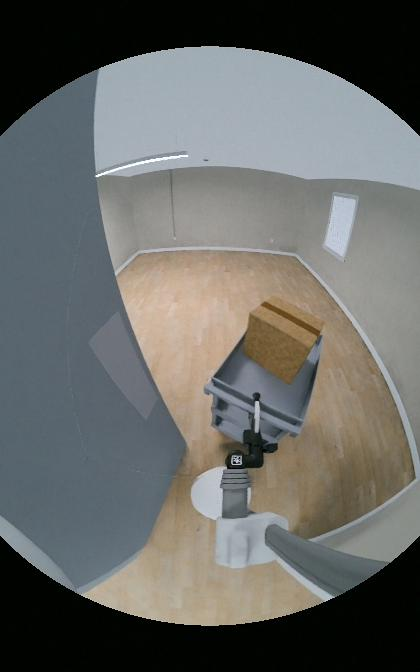

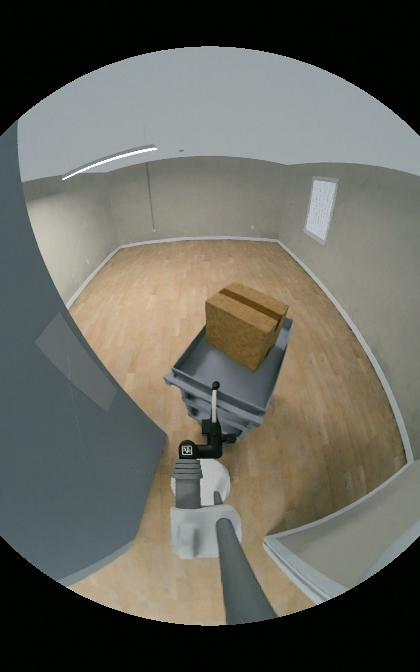

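move(r2={"base":{"translate_m":-0.3,"strafe_m":0.11},"pace":"slow","contact_limits":{"translate_m":0.4}}, blocking=false)

wait(seconds=5, cameras=["r2_head_camera","r2_head_left_camera","r2_head_right_camera"])

Scene clock: 637.73 s.
move: r2 moving
r1.base_odometry: x=-2.709 y=-1.578 heading=+0.775
r1.turned_by_wheels: +0.000
r1.turned_by_imu: +0.000
r1.base_tilt: forward=-1.6 right=+1.2
r1.lidar_m: 0.25 0.31 5.18 3.89 2.08 1.72 1.42 0.78 0.62 0.36 0.25 0.25
r1.base_status: not commanded
r1.joint_positions: lift_m=+0.860 arm_m=+0.000 wrist_yaw_rad=+1.482 wrist_pitch_rad=+0.002 wrist_roll_rad=+0.000 gripper_m=-0.033
r1.joint_status: not commanded
r1.measured_speeds: all 0
r1.motor_effort: lift_m=+20(20) arm_m=-4(4) wheel_0=+5(5) wheel_1=-14(14) wheel_2=+6(6)
r1.servo_current: wrist_yaw_rad=104(117) wrist_pitch_rad=46(46) wrist_roll_rad=39(46) gripper_m=65(65)
r1.contact_limits: translate_m 0.9
r1.hand_pose: x=+0.2836 y=+0.2795 z=+1.0376 quat_wxyz=(+0.738, -0.001, +0.001, +0.675) (m; r1's base frame)
r1.wrist_depth_mm: - - - - 155 - - / - - - - 156 - - / - - - - 156 - 159 / - - - - 156 - - / - - - - 157 - 180 / - - - 201 158 168 178 / - - 156 - 157 165 -
r2.base_odometry: x=-3.852 y=-0.949 heading=+0.245
r2.turned_by_wheels: -0.002
r2.turned_by_imu: -0.001
r2.base_tilt: forward=-0.6 right=+0.1
r2.lidar_m: 0.41 0.42 0.35 0.37 0.43 0.75 3.58 0.69 0.79 2.18 0.39 0.33
r2.base_status: translate_m moving; strafe_m moving
r2.joint_positions: lift_m=+0.672 arm_m=+0.000 wrist_yaw_rad=-0.011 wrist_pitch_rad=+0.008 wrist_roll_rad=+1.570 gripper_m=+0.000
r2.joint_status: not commanded
r2.measured_speeds: translate_m=-0.048 strafe_m=+0.017 rotate_rad=+0.000 lift_m=+0.000 arm_m=+0.000 wrist_yaw_rad=-0.001 wrist_pitch_rad=+0.000 wrist_roll_rad=+0.000
r2.motor_effort: lift_m=+15(15) arm_m=-3(4) wheel_0=-14(19) wheel_1=-9(10) wheel_2=+7(7)
r2.servo_current: wrist_yaw_rad=72(72) wrist_pitch_rad=59(59) wrist_roll_rad=46(59) gripper_m=52(52)
r2.contact_limits: translate_m 0.4
r2.hand_pose: x=+0.4584 y=-0.0904 z=+0.8481 quat_wxyz=(+0.707, +0.707, -0.001, -0.007) (m; r2's base frame)
r2.wrist_depth_mm: 322 320 - 138 138 - - / - 347 - - 148 - - / - 389 - - 160 - - / - 439 105 170 173 - - / - - 477 191 189 549 - / - - 129 202 200 159 484 / - - - - 132 1661 -
pictures: none

Scene clock: 641.63 s.
earlier move: r2 done
r1.base_odometry: x=-2.709 y=-1.578 heading=+0.775
r1.turned_by_wheels: +0.000
r1.turned_by_imu: +0.000
r1.base_tilt: forward=-1.6 right=+1.2
r1.lidar_m: 0.25 0.33 5.15 3.90 2.11 1.76 1.42 0.77 0.62 0.38 0.26 0.25
r1.base_status: not commanded
r1.joint_positions: lift_m=+0.860 arm_m=+0.000 wrist_yaw_rad=+1.482 wrist_pitch_rad=+0.002 wrist_roll_rad=+0.000 gripper_m=-0.033
r1.joint_status: not commanded
r1.measured_speeds: all 0
r1.motor_effort: lift_m=+20(20) arm_m=-4(4) wheel_0=+5(6) wheel_1=-14(14) wheel_2=+6(6)
r1.servo_current: wrist_yaw_rad=104(124) wrist_pitch_rad=39(52) wrist_roll_rad=39(72) gripper_m=59(72)
r1.contact_limits: translate_m 0.9
r1.hand_pose: x=+0.2836 y=+0.2795 z=+1.0376 quat_wxyz=(+0.738, -0.001, +0.001, +0.675) (m; r1's base frame)
r1.wrist_depth_mm: - - - - 155 - - / - - - - 155 - - / - - - - 156 - 158 / - - - - 156 - - / - - - - 157 - 179 / - - - 200 158 169 178 / - - 156 - 157 166 -
r2.base_odometry: x=-4.156 y=-0.916 heading=+0.244
r2.turned_by_wheels: -0.001
r2.turned_by_imu: -0.005
r2.base_tilt: forward=-0.7 right=+0.1
r2.lidar_m: 0.41 0.39 0.32 0.32 0.38 3.36 3.25 3.32 0.60 1.03 0.33 0.34
r2.base_status: done
r2.joint_positions: lift_m=+0.672 arm_m=+0.000 wrist_yaw_rad=-0.019 wrist_pitch_rad=+0.008 wrist_roll_rad=+1.570 gripper_m=+0.000
r2.joint_status: not commanded
r2.measured_speeds: all 0
r2.motor_effort: lift_m=+15(15) arm_m=-4(4) wheel_0=-17(22) wheel_1=-9(11) wheel_2=-2(8)
r2.servo_current: wrist_yaw_rad=91(124) wrist_pitch_rad=39(59) wrist_roll_rad=39(65) gripper_m=46(59)
r2.contact_limits: translate_m 0.4
r2.hand_pose: x=+0.4576 y=-0.0929 z=+0.8481 quat_wxyz=(+0.707, +0.707, -0.004, -0.010) (m; r2's base frame)
r2.wrist_depth_mm: 314 317 - - 123 - - / - 353 - - 138 - - / - 407 - - 152 - - / - 500 - - 169 - - / - - - - 191 1397 496 / - - 129 208 214 160 449 / - - - - 133 1618 -
wait: 3.90 of 5 s (r2 has come to rest)
pictures: r2_head_camera, r2_head_left_camera, r2_head_right_camera
Images, in order (width x height): r2_head_camera 420x560, r2_head_left_camera 420x672, r2_head_right_camera 420x672.

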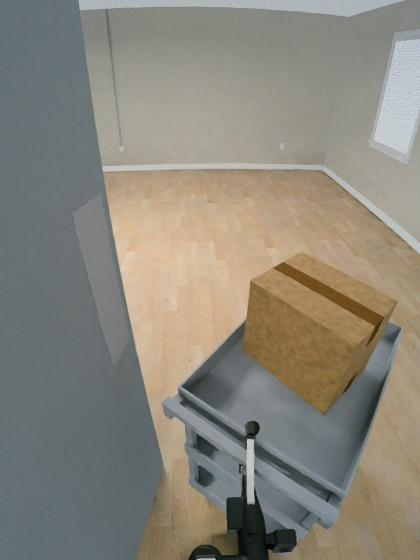

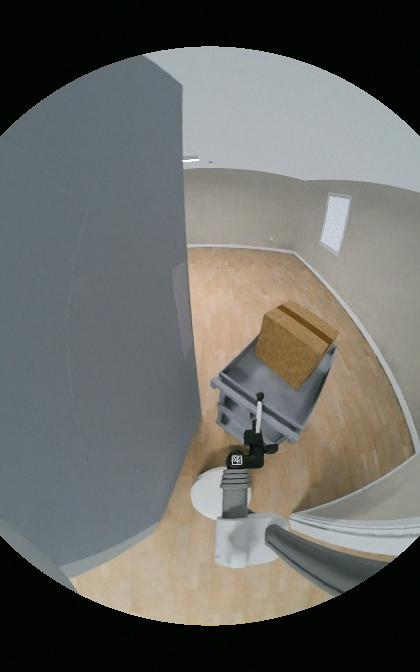

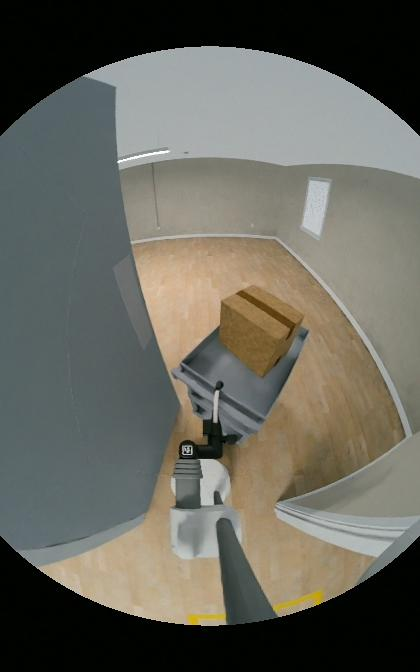

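move(r2={"base":{"translate_m":-0.3,"strafe_m":-0.19},"pace":"slow","contact_limits":{"translate_m":0.4}}, blocking=false)

wait(seconds=5, cameras=["r2_head_camera","r2_head_left_camera","r2_head_right_camera"])

Scene clock: 646.53 s.
move: r2 moving
r1: as last shown
r1.lidar_m: 0.25 0.34 5.16 3.90 2.10 1.76 1.42 0.76 0.61 0.37 0.25 0.25
r1.motor_effort: lift_m=+20(20) arm_m=-4(4) wheel_0=+5(5) wheel_1=-14(14) wheel_2=+6(6)
r1.servo_current: wrist_yaw_rad=104(117) wrist_pitch_rad=39(46) wrist_roll_rad=33(65) gripper_m=65(65)
r1.contact_limits: translate_m 0.9
r1.wrist_depth_mm: - - - - 155 - - / - - - - 156 - - / - - - - 155 - 158 / - - - - 156 - - / - - - - 157 - 179 / - - - 201 158 168 178 / - - 157 - 157 165 -
r2.base_odometry: x=-4.166 y=-0.926 heading=+0.243
r2.turned_by_wheels: -0.001
r2.turned_by_imu: +0.000
r2.base_tilt: forward=-0.6 right=+0.0
r2.lidar_m: 0.42 0.38 0.34 0.32 0.37 3.36 3.25 3.32 0.57 0.99 0.35 0.32
r2.base_status: translate_m moving; strafe_m moving
r2.joint_positions: lift_m=+0.672 arm_m=+0.000 wrist_yaw_rad=-0.019 wrist_pitch_rad=+0.008 wrist_roll_rad=+1.570 gripper_m=+0.000
r2.joint_status: not commanded
r2.measured_speeds: translate_m=-0.045 strafe_m=-0.029 rotate_rad=+0.003 lift_m=+0.000 arm_m=+0.000 wrist_yaw_rad=+0.000 wrist_pitch_rad=+0.000 wrist_roll_rad=+0.000
r2.motor_effort: lift_m=+15(15) arm_m=-4(4) wheel_0=-3(12) wheel_1=-11(13) wheel_2=+6(6)
r2.servo_current: wrist_yaw_rad=104(111) wrist_pitch_rad=52(52) wrist_roll_rad=46(52) gripper_m=46(59)
r2.contact_limits: translate_m 0.4
r2.hand_pose: x=+0.4576 y=-0.0929 z=+0.8481 quat_wxyz=(+0.707, +0.707, -0.004, -0.010) (m; r2's base frame)
r2.wrist_depth_mm: 315 317 - - 125 - - / - 353 - - 137 - - / - 407 - - 151 - - / - 496 - - 168 - - / - - - 191 190 1537 492 / - - 128 208 214 161 445 / - - - - 133 1499 -
pictures: none

Scene clock: 650.77 s.
earlier move: r2 done
r1.base_odometry: x=-2.709 y=-1.578 heading=+0.775
r1.turned_by_wheels: +0.000
r1.turned_by_imu: +0.000
r1.base_tilt: forward=-1.6 right=+1.2
r1.lidar_m: 0.25 0.33 5.17 3.89 2.08 1.74 1.40 0.76 0.63 0.39 0.25 0.25
r1.base_status: not commanded
r1.joint_positions: lift_m=+0.860 arm_m=+0.000 wrist_yaw_rad=+1.482 wrist_pitch_rad=+0.002 wrist_roll_rad=+0.000 gripper_m=-0.033
r1.joint_status: not commanded
r1.measured_speeds: all 0
r1.motor_effort: lift_m=+20(20) arm_m=-4(4) wheel_0=+6(6) wheel_1=-14(14) wheel_2=+6(6)
r1.servo_current: wrist_yaw_rad=104(124) wrist_pitch_rad=39(52) wrist_roll_rad=65(65) gripper_m=52(65)
r1.contact_limits: translate_m 0.9
r1.hand_pose: x=+0.2836 y=+0.2795 z=+1.0376 quat_wxyz=(+0.738, -0.001, +0.001, +0.675) (m; r1's base frame)
r1.wrist_depth_mm: - - - - 155 - - / - - - - 155 - - / - - - - 156 - 159 / - - - - 156 - - / - - - - 158 - 180 / - - - 202 158 169 178 / - - 156 - 157 166 -
r2.base_odometry: x=-4.401 y=-1.173 heading=+0.245
r2.turned_by_wheels: +0.002
r2.turned_by_imu: +0.003
r2.base_tilt: forward=-0.7 right=+0.1
r2.lidar_m: 0.39 0.43 0.57 0.56 2.61 3.02 2.94 3.02 0.40 0.31 2.32 0.37
r2.base_status: done
r2.joint_positions: lift_m=+0.672 arm_m=+0.000 wrist_yaw_rad=+0.006 wrist_pitch_rad=+0.008 wrist_roll_rad=+1.573 gripper_m=+0.000
r2.joint_status: not commanded
r2.measured_speeds: all 0
r2.motor_effort: lift_m=+15(15) arm_m=-4(4) wheel_0=+9(13) wheel_1=-4(13) wheel_2=+9(13)
r2.servo_current: wrist_yaw_rad=52(111) wrist_pitch_rad=59(59) wrist_roll_rad=33(65) gripper_m=46(59)
r2.contact_limits: translate_m 0.4
r2.hand_pose: x=+0.4598 y=-0.0857 z=+0.8481 quat_wxyz=(+0.706, +0.708, +0.005, -0.001) (m; r2's base frame)
r2.wrist_depth_mm: - - 104 158 160 - - / - 364 109 164 167 - - / - 373 113 170 173 - - / - 402 118 177 181 - - / - 439 124 185 189 - - / - 480 130 195 195 163 - / - - - - 131 1366 -
wait: 4.23 of 5 s (r2 has come to rest)
pictures: r2_head_camera, r2_head_left_camera, r2_head_right_camera
Images, in order (width x height): r2_head_camera 420x560, r2_head_left_camera 420x672, r2_head_right_camera 420x672.

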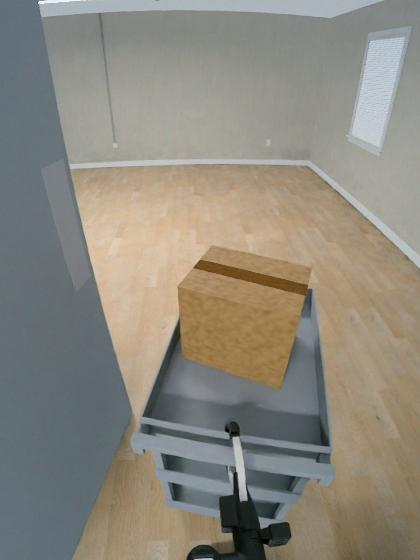

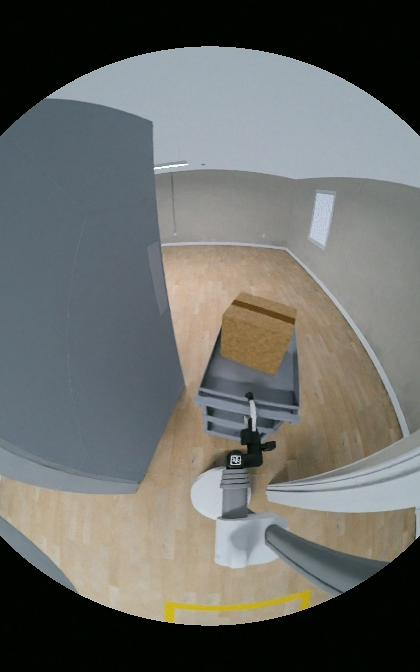

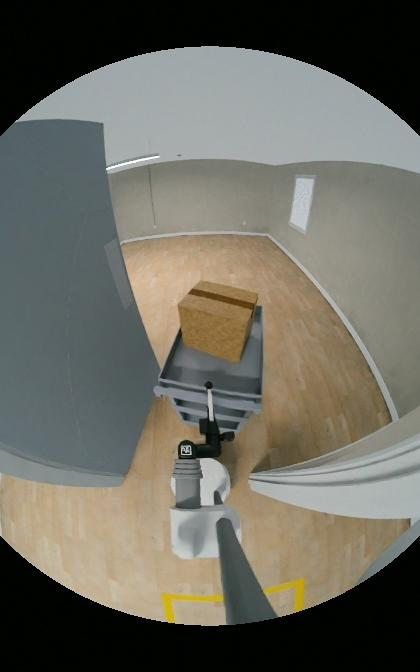

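move(r2={"base":{"translate_m":-0.45,"strafe_m":0.18},"pace":"slow","contact_limits":{"translate_m":0.4}}, blocking=false)

wait(seconds=6, cameras=["r2_head_camera","r2_head_left_camera","r2_head_right_camera"])

Scene clock: 659.77 s.
move: r2 moving
r1: as last shown
r1.lidar_m: 0.25 0.33 5.15 3.88 2.12 1.75 1.42 0.76 0.63 0.37 0.25 0.25
r1.motor_effort: lift_m=+20(20) arm_m=-4(4) wheel_0=+5(6) wheel_1=-14(14) wheel_2=+6(6)
r1.servo_current: wrist_yaw_rad=117(130) wrist_pitch_rad=46(46) wrist_roll_rad=39(59) gripper_m=59(65)
r1.contact_limits: translate_m 0.9
r1.wrist_depth_mm: - - - - 155 - - / - - - - 155 - - / - - - - 156 - 158 / - - - - 156 - - / - - - - 158 - 180 / - - - 200 158 168 178 / - - 157 - 157 166 -
r2.base_odometry: x=-4.414 y=-1.172 heading=+0.245
r2.turned_by_wheels: +0.000
r2.turned_by_imu: +0.000
r2.base_tilt: forward=-0.7 right=+0.1
r2.lidar_m: 0.40 0.42 0.57 0.58 2.63 3.02 2.91 2.99 2.45 0.34 2.34 0.38
r2.base_status: translate_m moving; strafe_m moving
r2.joint_positions: lift_m=+0.672 arm_m=+0.000 wrist_yaw_rad=+0.007 wrist_pitch_rad=+0.008 wrist_roll_rad=+1.573 gripper_m=+0.000
r2.joint_status: not commanded
r2.measured_speeds: translate_m=-0.048 strafe_m=+0.019 rotate_rad=-0.001 lift_m=+0.000 arm_m=+0.000 wrist_yaw_rad=+0.000 wrist_pitch_rad=+0.000 wrist_roll_rad=+0.000
r2.motor_effort: lift_m=+15(15) arm_m=-4(4) wheel_0=-7(9) wheel_1=-5(6) wheel_2=+12(15)
r2.servo_current: wrist_yaw_rad=52(65) wrist_pitch_rad=46(59) wrist_roll_rad=39(46) gripper_m=52(52)
r2.contact_limits: translate_m 0.4
r2.hand_pose: x=+0.4599 y=-0.0855 z=+0.8481 quat_wxyz=(+0.706, +0.708, +0.005, -0.001) (m; r2's base frame)
r2.wrist_depth_mm: - - 108 162 164 - - / - 387 112 113 170 - - / - 375 117 174 176 - - / - 402 394 181 183 - - / - 436 126 186 190 - - / - 466 168 196 198 161 - / - - - - 130 1430 -
pictures: none

Scene clock: 665.33 s.
earlier move: r2 done
r1.base_odometry: x=-2.709 y=-1.578 heading=+0.775
r1.turned_by_wheels: +0.000
r1.turned_by_imu: +0.000
r1.base_tilt: forward=-1.6 right=+1.2
r1.lidar_m: 0.25 0.34 5.15 3.89 2.10 1.74 1.43 0.77 0.61 0.38 0.26 0.25
r1.base_status: not commanded
r1.joint_positions: lift_m=+0.860 arm_m=+0.000 wrist_yaw_rad=+1.482 wrist_pitch_rad=+0.002 wrist_roll_rad=+0.000 gripper_m=-0.033
r1.joint_status: not commanded
r1.measured_speeds: all 0
r1.on_its_own: wrist_yaw_rad is at rest, and its servo_current (111 mA) is outside its rest range (0 to 104 mA)
r1.motor_effort: lift_m=+20(20) arm_m=-4(4) wheel_0=+5(6) wheel_1=-14(15) wheel_2=+6(6)
r1.servo_current: wrist_yaw_rad=111(130) wrist_pitch_rad=39(52) wrist_roll_rad=52(72) gripper_m=65(72)
r1.contact_limits: translate_m 0.9
r1.hand_pose: x=+0.2836 y=+0.2795 z=+1.0376 quat_wxyz=(+0.738, -0.001, +0.001, +0.675) (m; r1's base frame)
r1.wrist_depth_mm: - - - - 156 - - / - - - - 155 - - / - - - - 155 - 159 / - - - - 156 - - / - - - - 157 - 179 / - - - 200 158 169 178 / - - 156 - 157 165 -
r2.base_odometry: x=-4.881 y=-1.107 heading=+0.244
r2.turned_by_wheels: -0.001
r2.turned_by_imu: -0.003
r2.base_tilt: forward=-0.7 right=+0.1
r2.lidar_m: 0.37 0.41 0.56 1.30 2.43 2.57 2.45 2.57 2.51 1.46 0.65 0.38
r2.base_status: done
r2.joint_positions: lift_m=+0.672 arm_m=+0.000 wrist_yaw_rad=-0.003 wrist_pitch_rad=+0.008 wrist_roll_rad=+1.573 gripper_m=+0.000
r2.joint_status: not commanded
r2.measured_speeds: all 0
r2.motor_effort: lift_m=+15(15) arm_m=-4(4) wheel_0=-9(16) wheel_1=-5(8) wheel_2=+2(15)
r2.servo_current: wrist_yaw_rad=46(65) wrist_pitch_rad=52(59) wrist_roll_rad=52(65) gripper_m=46(59)
r2.contact_limits: translate_m 0.4
r2.hand_pose: x=+0.4590 y=-0.0883 z=+0.8481 quat_wxyz=(+0.706, +0.708, +0.002, -0.004) (m; r2's base frame)
r2.wrist_depth_mm: - - 114 168 171 691 - / - 445 117 174 175 759 - / - 375 373 180 180 778 - / - 402 125 185 187 - - / - 436 424 189 193 - - / - 459 169 198 196 160 - / - - - - 123 - -
wait: 5.57 of 6 s (r2 has come to rest)
pictures: r2_head_camera, r2_head_left_camera, r2_head_right_camera
Images, in order (width x height): r2_head_camera 420x560, r2_head_left_camera 420x672, r2_head_right_camera 420x672.

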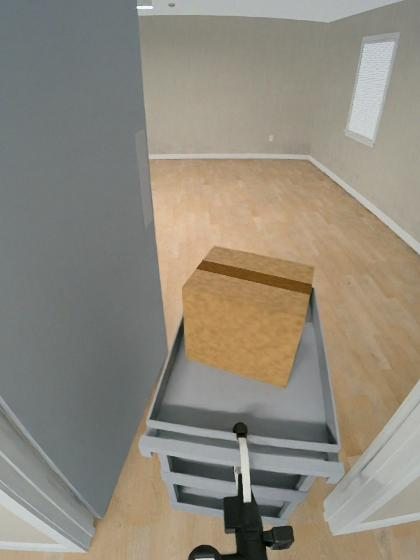

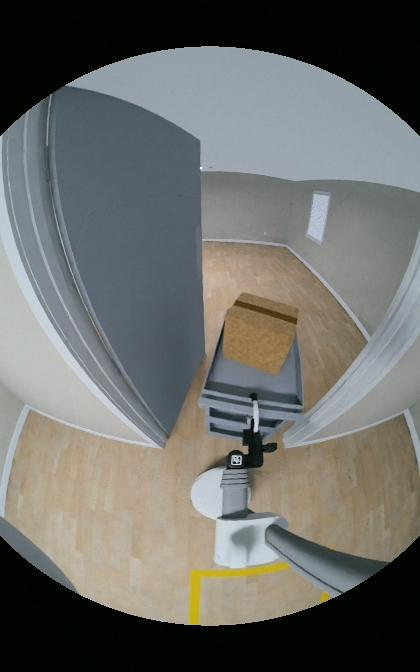

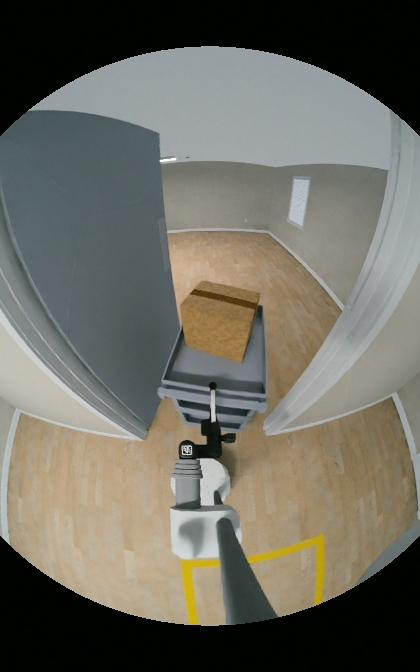

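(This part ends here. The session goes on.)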